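# Close the toy oven door and leave everything upright

## Task

Shut the toy oven's door, release it so no gripper is touching it, and make sure the oven ends up standing upright. The wire rack, the small red box, and any toy-food basket or small tea box in the scene must all still be standing at the end.

## Robot and tools

Robot: two arms, left_arm and right_arm. Each has a two-finger parallel gripper with a camera on its wrist. Base poses in the scene frame: left_arm at (+0.051, +0.297, 0) m with quat_wxyz (+1.000, 0, 0, -0.023); right_arm at (+0.028, -0.256, 0) m with quat_wxyz (+1.000, 0, 0, +0.002). Cameras: cam_high (fixed, on a stand behind the arms), cam_left_wrist and cam_right_wrist, all 896x504. A calibration (K, distortion, T_world_to_cam) is given for each, but the numbers can be slightly off.

Frame: the scene frame has its origin at table-top height, halfway between the arms' nominal bases. +x points out over the table, +y points toward left_arm's side and +z points up. Arm names do not match left or right in the images. On a gripper, the fingers point along its own +z and close along its own y. end_effector_position is the spot between the finger pads, just short of the tips.

Row format, shared by execute_actions and move: one flat list of 14 numbers, each in [-1, 1]. The first 7 are for left_arm: dx, dy, dz, rx, ry, rz, opening. The last 7 are the same fields for right_arm. Always give all 14, even when one arm stays put. dx, dy, dz are an offset along the scene axes, where 1.0 = 0.6 m; a translation longer than 1.0 is scaled down along its direction. rx, ry, rz form one rotation vector, where 1.0 = 180 degrees, turning about the Hand target's position. All six are offsets from the arm's Hand target at the start of that action or move. They are not absolute poses. opening is absolute: +1 fully open (about 87 mm), +0.5 about 69 mm, 0 about 43 mm, -0.5 about 18 mm, -1 closed. To hold an arm still, give zeros for its six pose numbers and repeat its present opening. Writing 0 for the opening commands a half-closed gripper.

execute_actions(actions, cameras): actions is a list of actions. Each action is a table of up to 15 rows, one per 1/30 s step; a shorter table keeps repeating its last row. Every row in an action counts from that action's starting pose, not from the row before it. The next action starts again from the new Hand target, so offsets accumulate. cameras takes a list of names, ["all"], or [] for none. By default, images come only when actions is empty. An unknown camera name rejects the whole call. Sending an empty list is a way to read the state and get pictures.

move(target, speed, blend, opening_speed, blocking, cameras): drives each gripper along a straight line. target is one 14-number row or a list of up to 15 rows. Every row is an offset from the Hand targets at the start of the move, not from the previous row. speed is in m/s, from 0.002 to 2.9, default 0.25; rotation is capped at twice that value in rad/s. Give one speed, or one per target. blend, in metres, rounds the corners of a list; 0 stops at each point. opening_speed is on the -1 to +1 scale per second, at least 0.2. With blocking=false the call returns after about 0.5 s while the motion carries on. Paths do not avoid obstacles or the other arm, and they run at least 0.5 s and at most 10 s. Fast moves lag, stray and overshoot, worst when the arm is nearly straight. Route paths around an arm's own base, never close past it. The first row's openings are sent when the move starts; later rows' openings are sent on arrival, once everything is at rest. The result adds a move: line giving the ending (done, off_target, moving, held, fault) and any limits (paced = pose clipped, held = steps withheld). done means within 10 mm and 2 degrees; it says nothing about contact.

wait(seconds, cameras): seconds from 0 to 10. It holds the commands and lets a running move continue, returning early if that move ends. stop(cameras): brakes a running move, which needs some distance. zoom_image(camera, region): camera is cam_high, cam_left_wrist or cam_right_wrist; region is [x0, y0, x1, y1] in pixels, at most 504 wide and tall, taken from that camera's newest image. finished_scene(scene): ends the current scene, given by its number. This cannot be undone; make no further calls in that reply.

Results: end_effector_position (m) and end_effector_quat_wxyz are in the scene frame and can be off by a few cm. Hand target is the last commanded pose after clipping, and the next offsets start from it. Orientation is clipped to within 40 degrees of the measured one. The gripper often stops short of its target or sags and tilts, especially at long reach. Any new command asks for the target again; if the gripper is still short, send the gap as an offset. Tool commands lists the present gripper commands. grip_measured is on the command scale; the last number of Joint positions gives the same reading on 0 (closed) to 1 (open). To grip something, command about 0.04 below the reading at first touch. Joint velocities may say within noise. Joint torques follow joint order; the first three wrap at ±28 N m. execute_actions results include end_effector_position at some steps. MOTOR HOT appears at 75 °C. An OVER-TEMPERATURE FAULT at 90 °C folds that arm away for good, and at 100 °C the arm collapses. Holding loads, staying stretched out or pressing toward unreachable poses heats the motors. Joint ranges (rad): waist -2.618 to 3.054, shoulder 0.000 to 3.142, elbow 0.000 to 3.142 (straight at 2.901), wrist pitch -1.571 to 1.571, wrist yaw -1.571 to 1.571, wrist roll -2.094 to 2.094.

Avoid: hitting or slamming anything, especially fixed or heavy objects. Avoid strong pushes, and end any push by commanding the target back behind the gripper. Do not knock over the basket, tea box, rack or red box, and do not let anything leave the table. Keep the arms from touching each other or grasping each other's fingers, and keep strain off the camera cables. Do not let go of a part while it is still moving. Small loose objects may be nudged now and then by outside pushes.

Each tool is called after "Call:" by a JSON object that holds its "fn" and its "kwargs", one argument or row to a line.

## Session

Call:
{"fn": "execute_actions", "kwargs": {
  "actions": []
}}

Scene clock: 0.00 s.
left_arm: end_effector_position=(+0.4111, +0.1937, +0.2119) grip_measured=+0.964 end_effector_quat_wxyz=(+0.358, +0.246, +0.899, -0.062) | right_arm: end_effector_position=(+0.2681, -0.1990, +0.2820) grip_measured=+0.982 end_effector_quat_wxyz=(+0.537, -0.072, +0.831, +0.128)
Joint positions: left_arm=[-0.201 1.455 1.408 -0.788 0.13 0.238 0.982] | right_arm=[0.046 0.717 1.025 -0.722 -0.249 0.041 0.991]
Joint velocities: within noise
Joint torques (N m): no reading
Heat: left arm: 43 °C; right arm: 42 °C.
Hand target: left_arm +0.4123, +0.1935, +0.2191; +0.368, +0.246, +0.895, -0.062 | right_arm +0.2689, -0.1989, +0.2877; +0.544, -0.073, +0.826, +0.128
Tool commands: left_gripper/opening=+1.0 right_gripper/opening=+1.0

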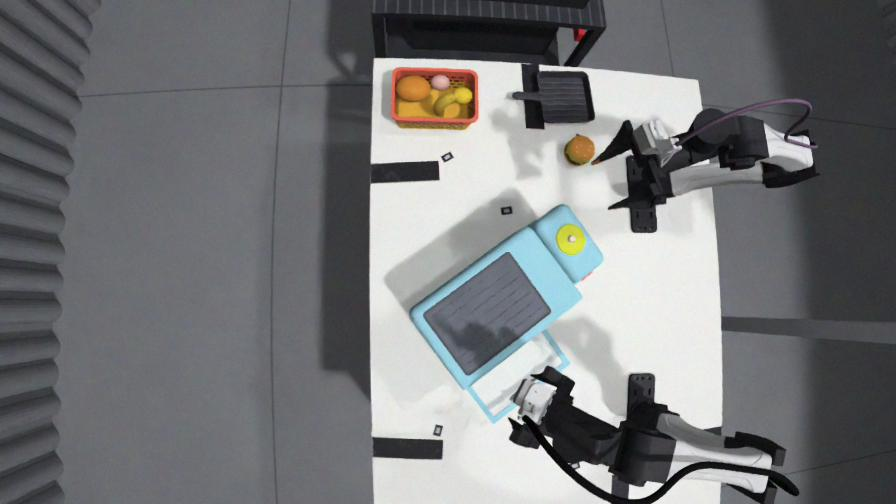

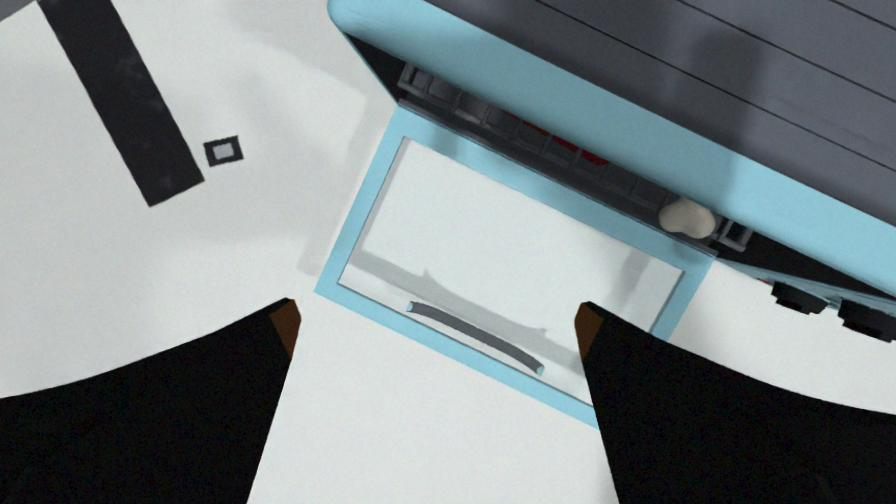

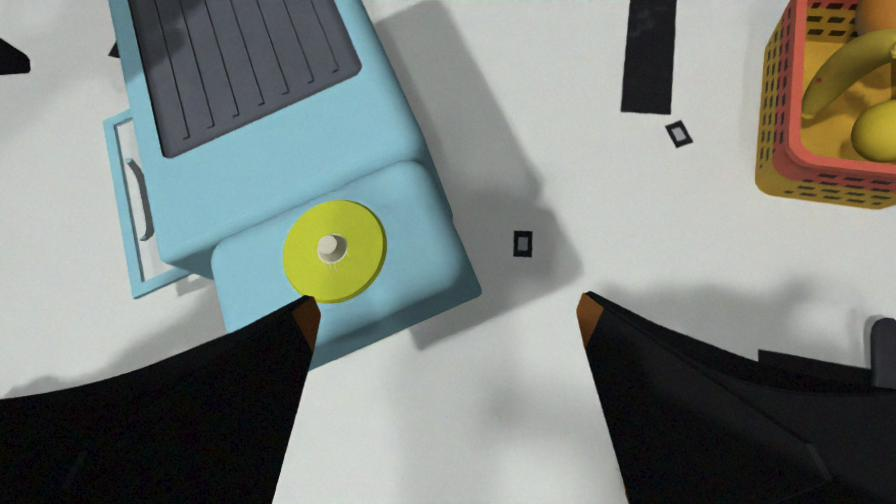

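Call:
{"fn": "move", "kwargs": {
  "target": [-0.187,0.244,0.035,-0.115,-0.2,0.04,-1,0,0,0,0,0,0,1],
  "cameras": ["all"]
}}

Scene clock: 5.60 s.
left_arm: end_effector_position=(+0.3004, +0.3405, +0.2389) grip_measured=-1.000 end_effector_quat_wxyz=(+0.660, +0.122, +0.731, -0.118) | right_arm: end_effector_position=(+0.2681, -0.1990, +0.2820) grip_measured=+0.982 end_effector_quat_wxyz=(+0.537, -0.072, +0.831, +0.128)
Joint positions: left_arm=[0.894 0.673 0.588 -0.178 1.178 0.232 0] | right_arm=[0.046 0.717 1.025 -0.722 -0.249 0.041 0.991]
Joint torques (N m): left_arm=[0.38 -0.46 5.96 1.79 0.17 -0.05] | right_arm=[-0.69 0.54 8.77 2.3 -0.12 0.11]
Heat: left arm: 44 °C; right arm: 43 °C.
Hand target: left_arm +0.3001, +0.3398, +0.2401; +0.665, +0.129, +0.726, -0.117 | right_arm +0.2689, -0.1989, +0.2877; +0.544, -0.073, +0.826, +0.128
Off the commanded pose: left_arm 0.001 m, 1 deg | right_arm 0.006 m, 1 deg.
move: done
camera_calibration:
cam_left_wrist: T_world_to_cam=[[-0.335987, -0.941723, 0.0164293, 0.415111], [-0.777344, 0.267406, -0.569412, 0.301022], [0.531835, -0.204086, -0.821888, 0.247889], [0, 0, 0, 1]] pos_world=[0.241634, 0.361015, 0.368322]

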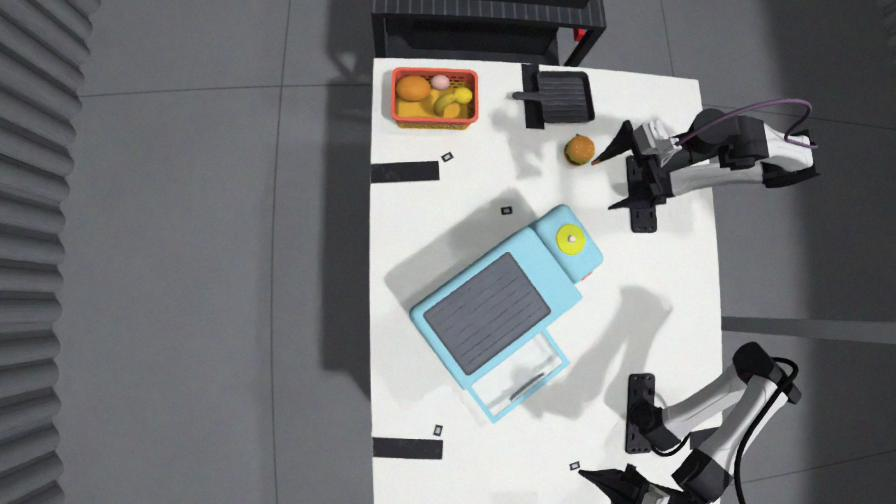

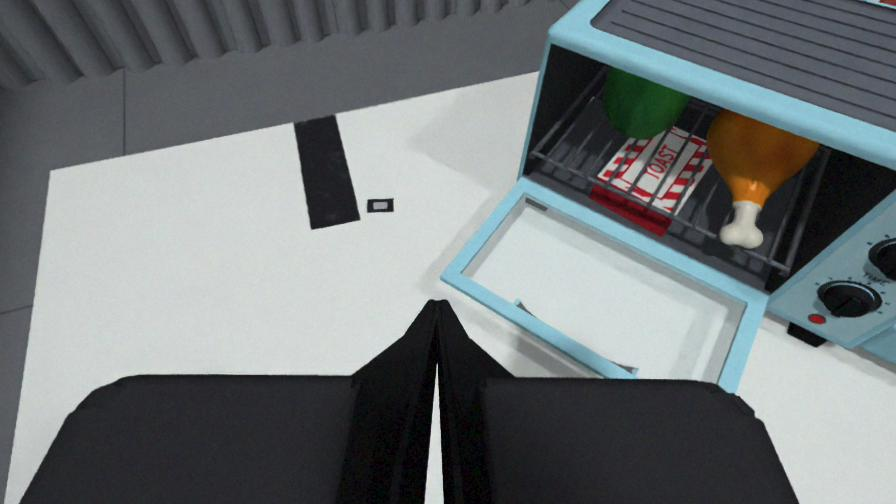

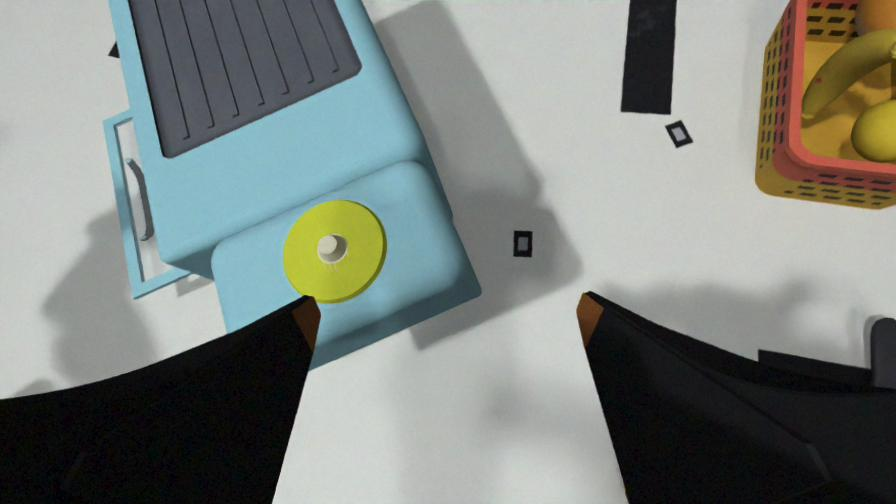

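Call:
{"fn": "zoom_image", "kwargs": {
  "camera": "cam_left_wrist",
  "region": [420, 160, 780, 400]
}}

Call:
{"fn": "zoom_image", "kwargs": {
  "camera": "cam_left_wrist",
  "region": [340, 280, 540, 400]
}}

Scaled by 1.400 from the camera's 896x504 image, which has a finer 1280x720 frame.

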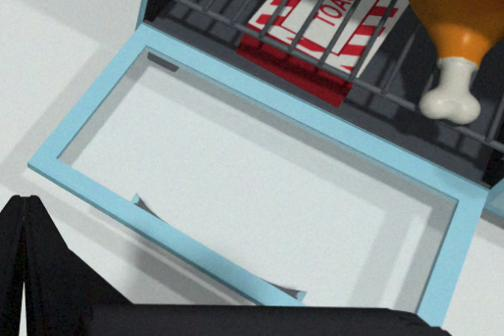

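Scaled by 2.520 from the camera's 896x504 image, which has a finer 1280x720 frame.

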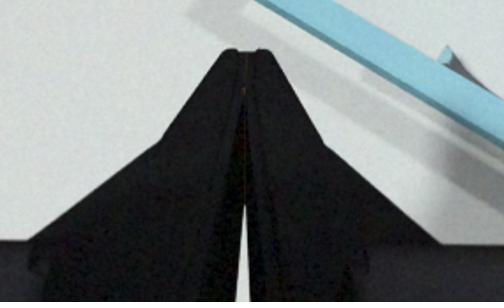

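Call:
{"fn": "move", "kwargs": {
  "target": [0.0817,-0.0767,-0.3167,0.0465,0.1009,-0.0547,-1,0,0,0,0,0,0,1],
  "cameras": ["cam_high","cam_left_wrist"]
}}

Scene clock: 9.93 s.
left_arm: end_effector_position=(+0.3479, +0.2934, +0.0532) grip_measured=-1.000 end_effector_quat_wxyz=(+0.519, +0.218, +0.814, -0.145) | right_arm: end_effector_position=(+0.2681, -0.1990, +0.2820) grip_measured=+0.982 end_effector_quat_wxyz=(+0.537, -0.072, +0.831, +0.128)
Joint positions: left_arm=[0.419 1.211 0.326 0.24 0.797 0.483 0] | right_arm=[0.046 0.717 1.025 -0.722 -0.249 0.041 0.991]
Joint torques (N m): left_arm=[-0.65 -2.06 5.14 1.87 -0.03 -0.04] | right_arm=[-0.69 0.53 8.77 2.3 -0.12 0.11]
Heat: left arm: 44 °C; right arm: 43 °C.
Hand target: left_arm +0.3492, +0.2938, +0.0501; +0.519, +0.218, +0.815, -0.140 | right_arm +0.2689, -0.1989, +0.2877; +0.544, -0.073, +0.826, +0.128
Off the commanded pose: left_arm 0.003 m, 1 deg | right_arm 0.006 m, 1 deg.
move: done
camera_calibration:
cam_left_wrist: T_world_to_cam=[[-0.505823, -0.862529, 0.0136696, 0.425775], [-0.832598, 0.484002, -0.269298, 0.184456], [0.225661, -0.147598, -0.96296, 0.157881], [0, 0, 0, 1]] pos_world=[0.333317, 0.301269, 0.195886]
Images, in order (width x height): cam_high 896x504, cam_left_wrist 896x504.

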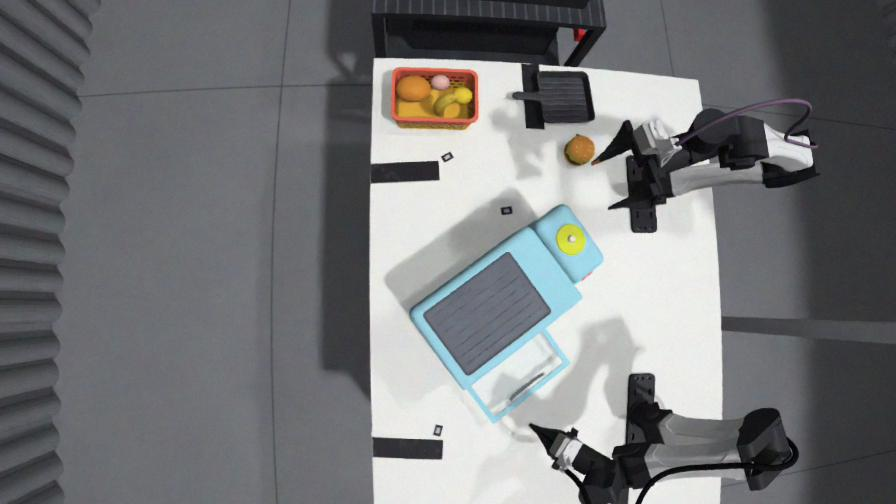

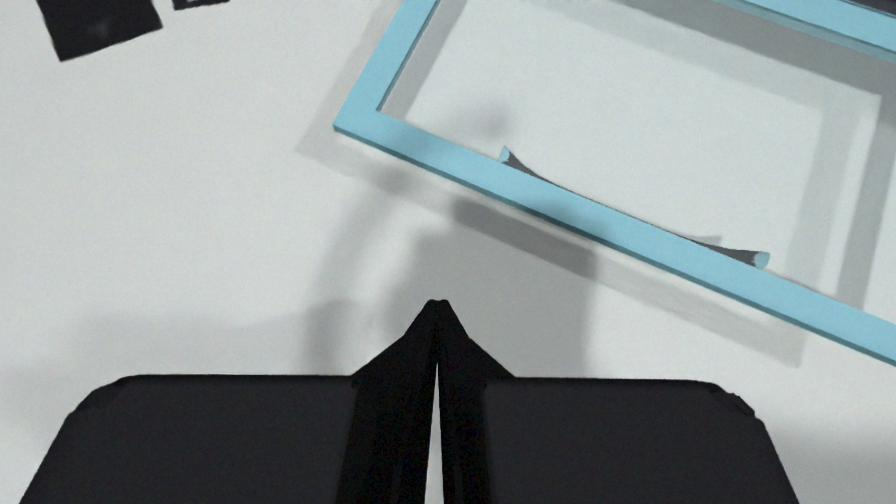

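Call:
{"fn": "move", "kwargs": {
  "target": [0.1047,-0.0597,-0.0568,0,0,0,-1,0,0,0,0,0,0,1],
  "speed": 0.08,
  "cameras": ["cam_high","cam_left_wrist"]
}}

Scene clock: 12.50 s.
left_arm: end_effector_position=(+0.3946, +0.2561, +0.0086) grip_measured=-1.000 end_effector_quat_wxyz=(+0.501, +0.213, +0.824, -0.158) | right_arm: end_effector_position=(+0.2681, -0.1990, +0.2820) grip_measured=+0.982 end_effector_quat_wxyz=(+0.537, -0.072, +0.831, +0.128)
Joint positions: left_arm=[0.192 1.614 0.375 0.656 0.618 0.313 0] | right_arm=[0.046 0.717 1.025 -0.722 -0.249 0.041 0.991]
Joint torques (N m): left_arm=[-1.25 -3.45 7.45 2.16 -0.26 -0.02] | right_arm=[-0.68 0.54 8.77 2.3 -0.13 0.11]
Heat: left arm: 45 °C; right arm: 43 °C.
Hand target: left_arm +0.4119, +0.2580, +0.0159; +0.519, +0.218, +0.815, -0.140 | right_arm +0.2689, -0.1989, +0.2877; +0.544, -0.073, +0.826, +0.128
Off the commanded pose: left_arm 0.019 m, 3 deg | right_arm 0.006 m, 1 deg.
move: off_target (left_arm)
camera_calibration:
cam_left_wrist: T_world_to_cam=[[-0.509416, -0.859061, 0.050095, 0.418038], [-0.841593, 0.485223, -0.237235, 0.232311], [0.179492, -0.163011, -0.97016, 0.121097], [0, 0, 0, 1]] pos_world=[0.386731, 0.266138, 0.151655]
Images, in order (width x height): cam_high 896x504, cam_left_wrist 896x504.

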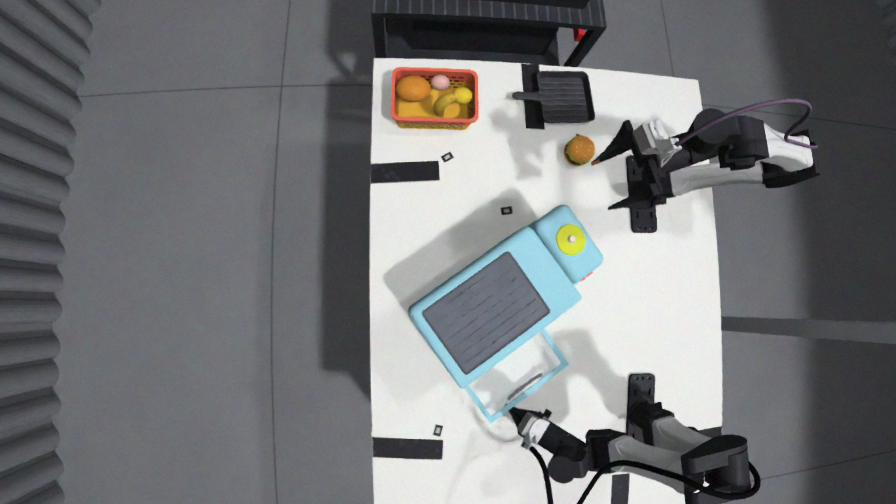

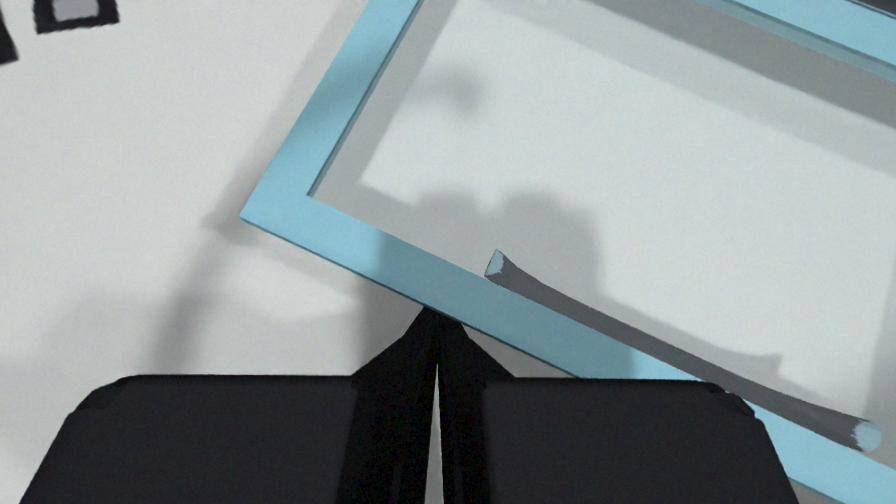

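Call:
{"fn": "move", "kwargs": {
  "target": [
    [0.002,-0.013,0.048,0,0,0,-1,0,0,0,0,0,0,1],
    [0.005,-0.028,0.098,0,0,0,-1,0,0,0,0,0,0,1],
    [0.032,-0.067,0.17,0,0,-0.04,-1,0,0,0,0,0,0,1]
  ],
  "speed": 0.1,
  "blend": [0.02,0.02,0],
  "cameras": ["cam_high","cam_left_wrist"]
}}

Scene clock: 14.97 s.
left_arm: end_effector_position=(+0.4258, +0.2231, +0.1027) grip_measured=-1.000 end_effector_quat_wxyz=(+0.496, +0.255, +0.813, -0.169) | right_arm: end_effector_position=(+0.2681, -0.1990, +0.2820) grip_measured=+0.982 end_effector_quat_wxyz=(+0.537, -0.072, +0.831, +0.128)
Joint positions: left_arm=[0.076 1.409 0.694 0.144 0.582 0.313 0] | right_arm=[0.046 0.717 1.025 -0.722 -0.249 0.041 0.991]
Joint torques (N m): left_arm=[-0.73 -6.02 9.37 1.67 0.25 0.09] | right_arm=[-0.68 0.53 8.77 2.3 -0.12 0.11]
Heat: left arm: 45 °C; right arm: 44 °C.
Hand target: left_arm +0.4311, +0.2178, +0.1178; +0.509, +0.268, +0.800, -0.172 | right_arm +0.2689, -0.1989, +0.2877; +0.544, -0.073, +0.826, +0.128
Off the commanded pose: left_arm 0.017 m, 3 deg | right_arm 0.006 m, 1 deg.
move: off_target (left_arm); blend cut to 0.0145 m at target 1, 0.0157 m at target 2
camera_calibration:
cam_left_wrist: T_world_to_cam=[[-0.581827, -0.812862, 0.0270897, 0.423768], [-0.793966, 0.560449, -0.235616, 0.259599], [0.176341, -0.158596, -0.971469, 0.20192], [0, 0, 0, 1]] pos_world=[0.417066, 0.230996, 0.245844]
Images, in order (width x height): cam_high 896x504, cam_left_wrist 896x504.

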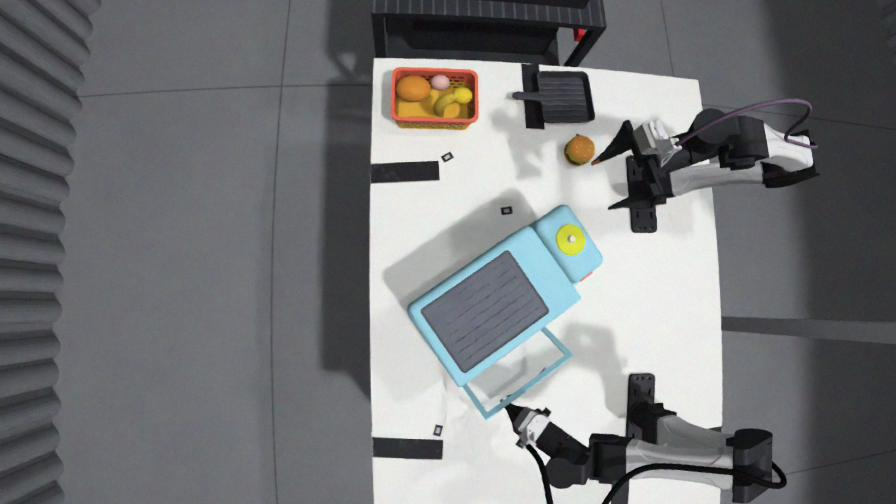

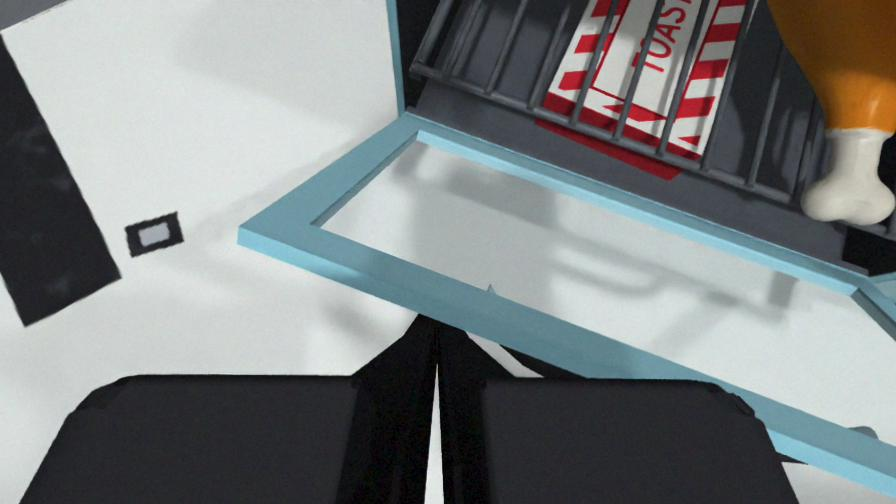

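Call:
{"fn": "move", "kwargs": {
  "target": [
    [0.035,-0.05,0.028,0,0,-0.043,-1,0,0,0,0,0,0,1],
    [0.07,-0.1,0.028,0,0,-0.043,-1,0,0,0,0,0,0,1]
  ],
  "speed": 0.1,
  "blend": [0.02,0],
  "cameras": ["cam_high","cam_left_wrist"]
}}

Scene clock: 16.87 s.
left_arm: end_effector_position=(+0.4629, +0.1607, +0.1274) grip_measured=-1.000 end_effector_quat_wxyz=(+0.485, +0.321, +0.785, -0.212) | right_arm: end_effector_position=(+0.2681, -0.1990, +0.2820) grip_measured=+0.982 end_effector_quat_wxyz=(+0.537, -0.072, +0.831, +0.128)
Joint positions: left_arm=[-0.069 1.576 0.945 0.068 0.605 0.321 0] | right_arm=[0.046 0.717 1.025 -0.722 -0.249 0.041 0.991]
Joint torques (N m): left_arm=[-0.7 -5.48 9.54 1.93 -0.08 -0.05] | right_arm=[-0.68 0.53 8.77 2.3 -0.12 0.11]
Heat: left arm: 45 °C; right arm: 44 °C.
Hand target: left_arm +0.4731, +0.1578, +0.1348; +0.496, +0.322, +0.780, -0.206 | right_arm +0.2689, -0.1989, +0.2877; +0.544, -0.073, +0.826, +0.128
Off the commanded pose: left_arm 0.013 m, 2 deg | right_arm 0.006 m, 1 deg.
move: off_target (left_arm); blend cut to 0.0183 m at target 1
camera_calibration:
cam_left_wrist: T_world_to_cam=[[-0.709716, -0.704029, 0.0254053, 0.435842], [-0.686647, 0.683229, -0.248422, 0.262106], [0.157539, -0.193754, -0.968319, 0.223398], [0, 0, 0, 1]] pos_world=[0.454104, 0.171051, 0.270361]
Images, in order (width x height): cam_high 896x504, cam_left_wrist 896x504.

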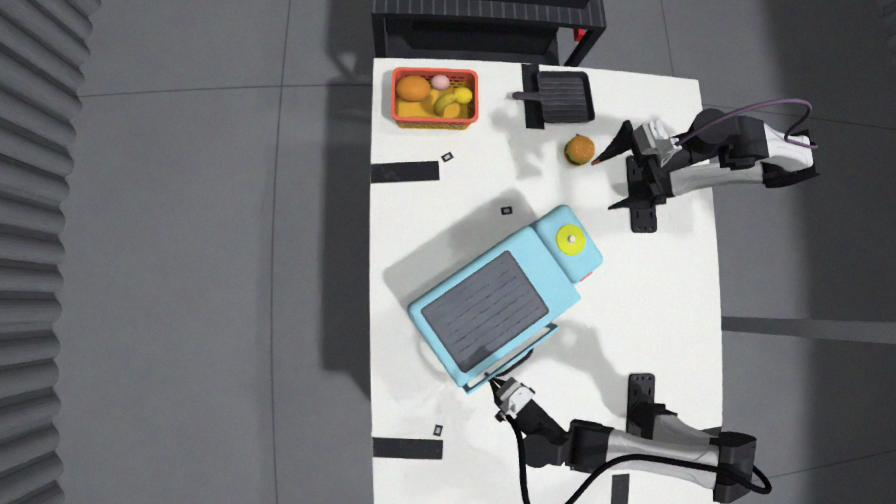

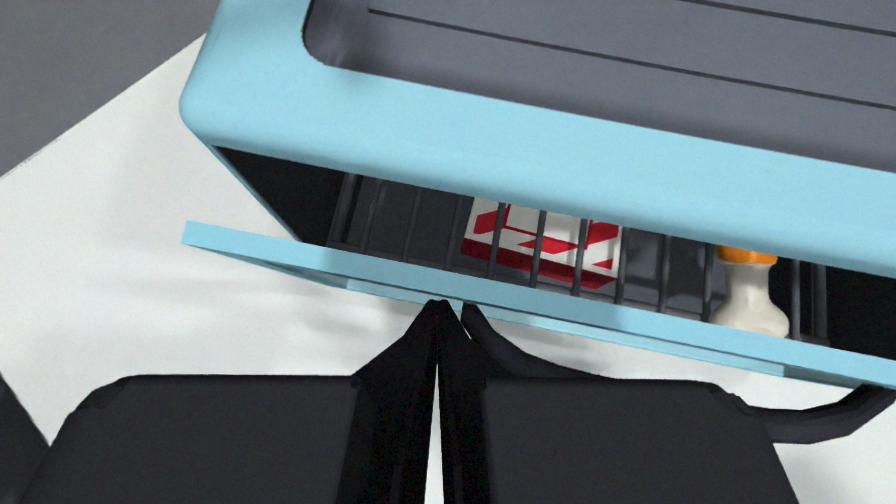

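Call:
{"fn": "move", "kwargs": {
  "target": [0.05,-0.072,-0.01,0,0,-0.03,-1,0,0,0,0,0,0,1],
  "speed": 0.08,
  "cameras": ["cam_high","cam_left_wrist"]
}}

Scene clock: 18.10 s.
left_arm: end_effector_position=(+0.4923, +0.1385, +0.1189) grip_measured=-1.000 end_effector_quat_wxyz=(+0.468, +0.333, +0.789, -0.218) | right_arm: end_effector_position=(+0.2681, -0.1990, +0.2820) grip_measured=+0.982 end_effector_quat_wxyz=(+0.537, -0.072, +0.831, +0.128)
Joint positions: left_arm=[-0.117 1.726 1.099 0.032 0.583 0.321 0] | right_arm=[0.046 0.717 1.025 -0.722 -0.249 0.041 0.991]
Joint torques (N m): left_arm=[-3.21 -5.42 10.37 2.24 0.32 0.05] | right_arm=[-0.68 0.53 8.77 2.3 -0.12 0.11]
Heat: left arm: 45 °C; right arm: 44 °C.
Hand target: left_arm +0.5032, +0.1147, +0.1288; +0.486, +0.358, +0.764, -0.229 | right_arm +0.2689, -0.1989, +0.2877; +0.544, -0.073, +0.826, +0.128
Off the commanded pose: left_arm 0.028 m, 5 deg | right_arm 0.006 m, 1 deg.
move: off_target (left_arm)
camera_calibration:
cam_left_wrist: T_world_to_cam=[[-0.72954, -0.683007, 0.0356684, 0.446918], [-0.672791, 0.707297, -0.216986, 0.281568], [0.122975, -0.182297, -0.975523, 0.222514], [0, 0, 0, 1]] pos_world=[0.488117, 0.14666, 0.262223]
Images, in order (width x height): cam_high 896x504, cam_left_wrist 896x504.

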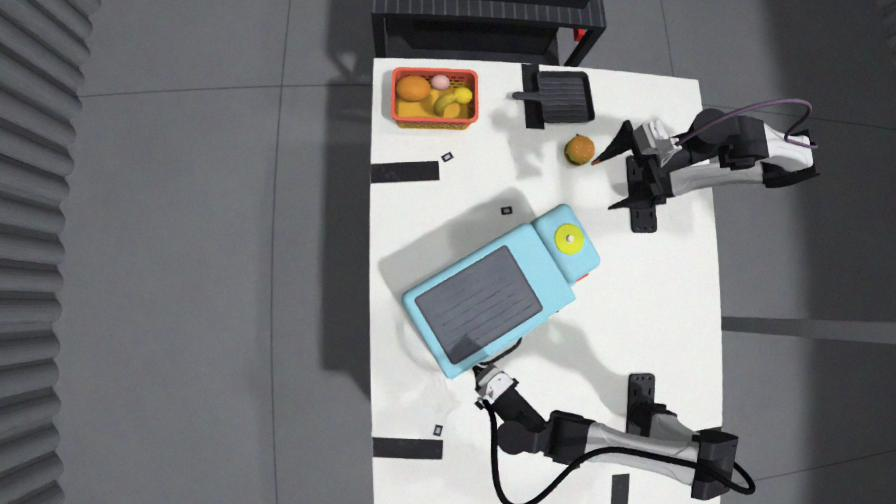

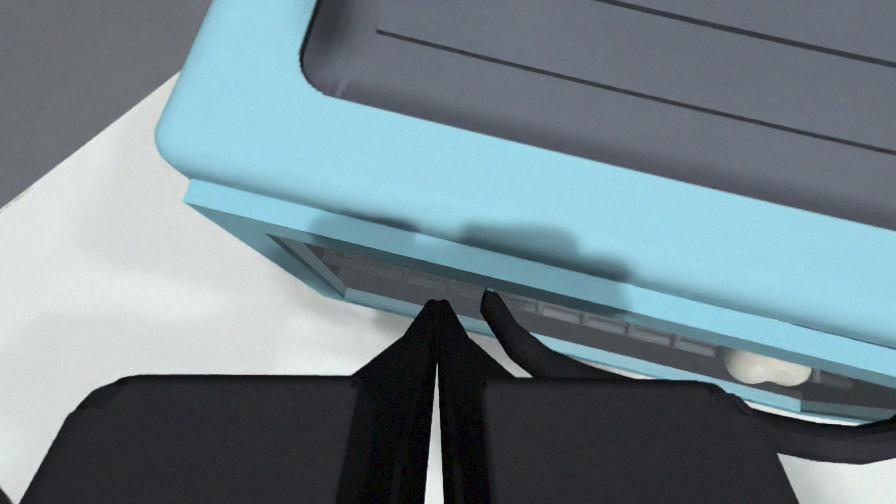

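Call:
{"fn": "move", "kwargs": {
  "target": [-0.16,0.24,0.05,0,0,0,-1,0,0,0,0,0,0,1],
  "speed": 0.2,
  "cameras": ["cam_high","cam_left_wrist"]
}}

Scene clock: 20.20 s.
left_arm: end_effector_position=(+0.4040, +0.2578, +0.1448) grip_measured=-1.000 end_effector_quat_wxyz=(+0.473, +0.349, +0.774, -0.234) | right_arm: end_effector_position=(+0.2681, -0.1990, +0.2820) grip_measured=+0.982 end_effector_quat_wxyz=(+0.537, -0.072, +0.831, +0.128)
Joint positions: left_arm=[0.298 1.423 0.95 -0.392 0.949 0.726 0] | right_arm=[0.046 0.717 1.025 -0.722 -0.249 0.041 0.991]
Joint torques (N m): left_arm=[0.38 -6.48 9.03 1.26 0.43 0.11] | right_arm=[-0.68 0.54 8.77 2.3 -0.12 0.11]
Heat: left arm: 45 °C; right arm: 44 °C.
Hand target: left_arm +0.4071, +0.2586, +0.1588; +0.486, +0.358, +0.764, -0.229 | right_arm +0.2689, -0.1989, +0.2877; +0.544, -0.073, +0.826, +0.128
Off the commanded pose: left_arm 0.014 m, 2 deg | right_arm 0.006 m, 1 deg.
move: off_target (left_arm)
camera_calibration:
cam_left_wrist: T_world_to_cam=[[-0.762285, -0.646185, 0.0369756, 0.466676], [-0.634053, 0.734057, -0.243181, 0.124608], [0.129998, -0.208817, -0.969276, 0.283522], [0, 0, 0, 1]] pos_world=[0.39789, 0.269294, 0.287858]
Images, in order (width x height): cam_high 896x504, cam_left_wrist 896x504.

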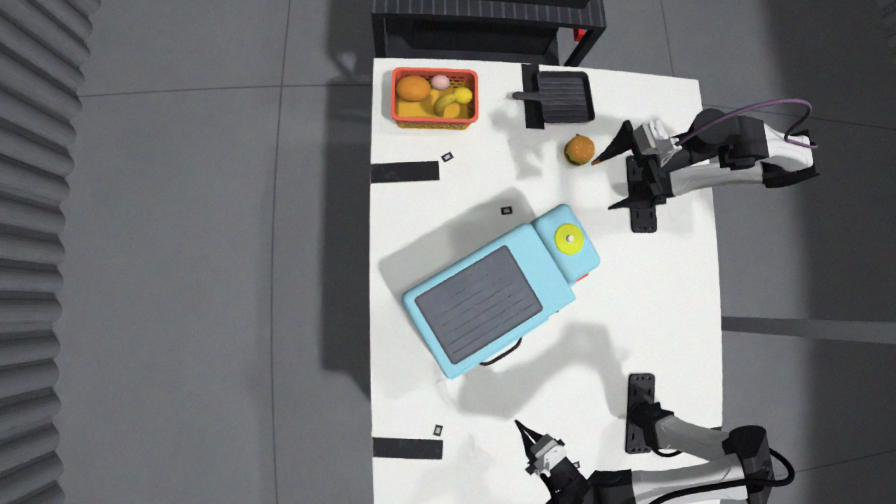

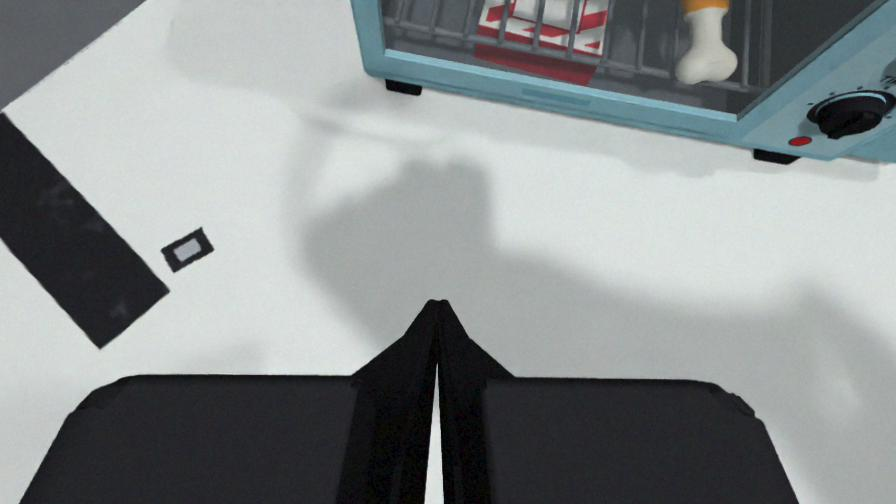

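Closed. Ending the practice scene.

Call:
{"fn": "finished_scene", "kwargs": {
  "scene": 1
}}

The scene is finished: the task was done.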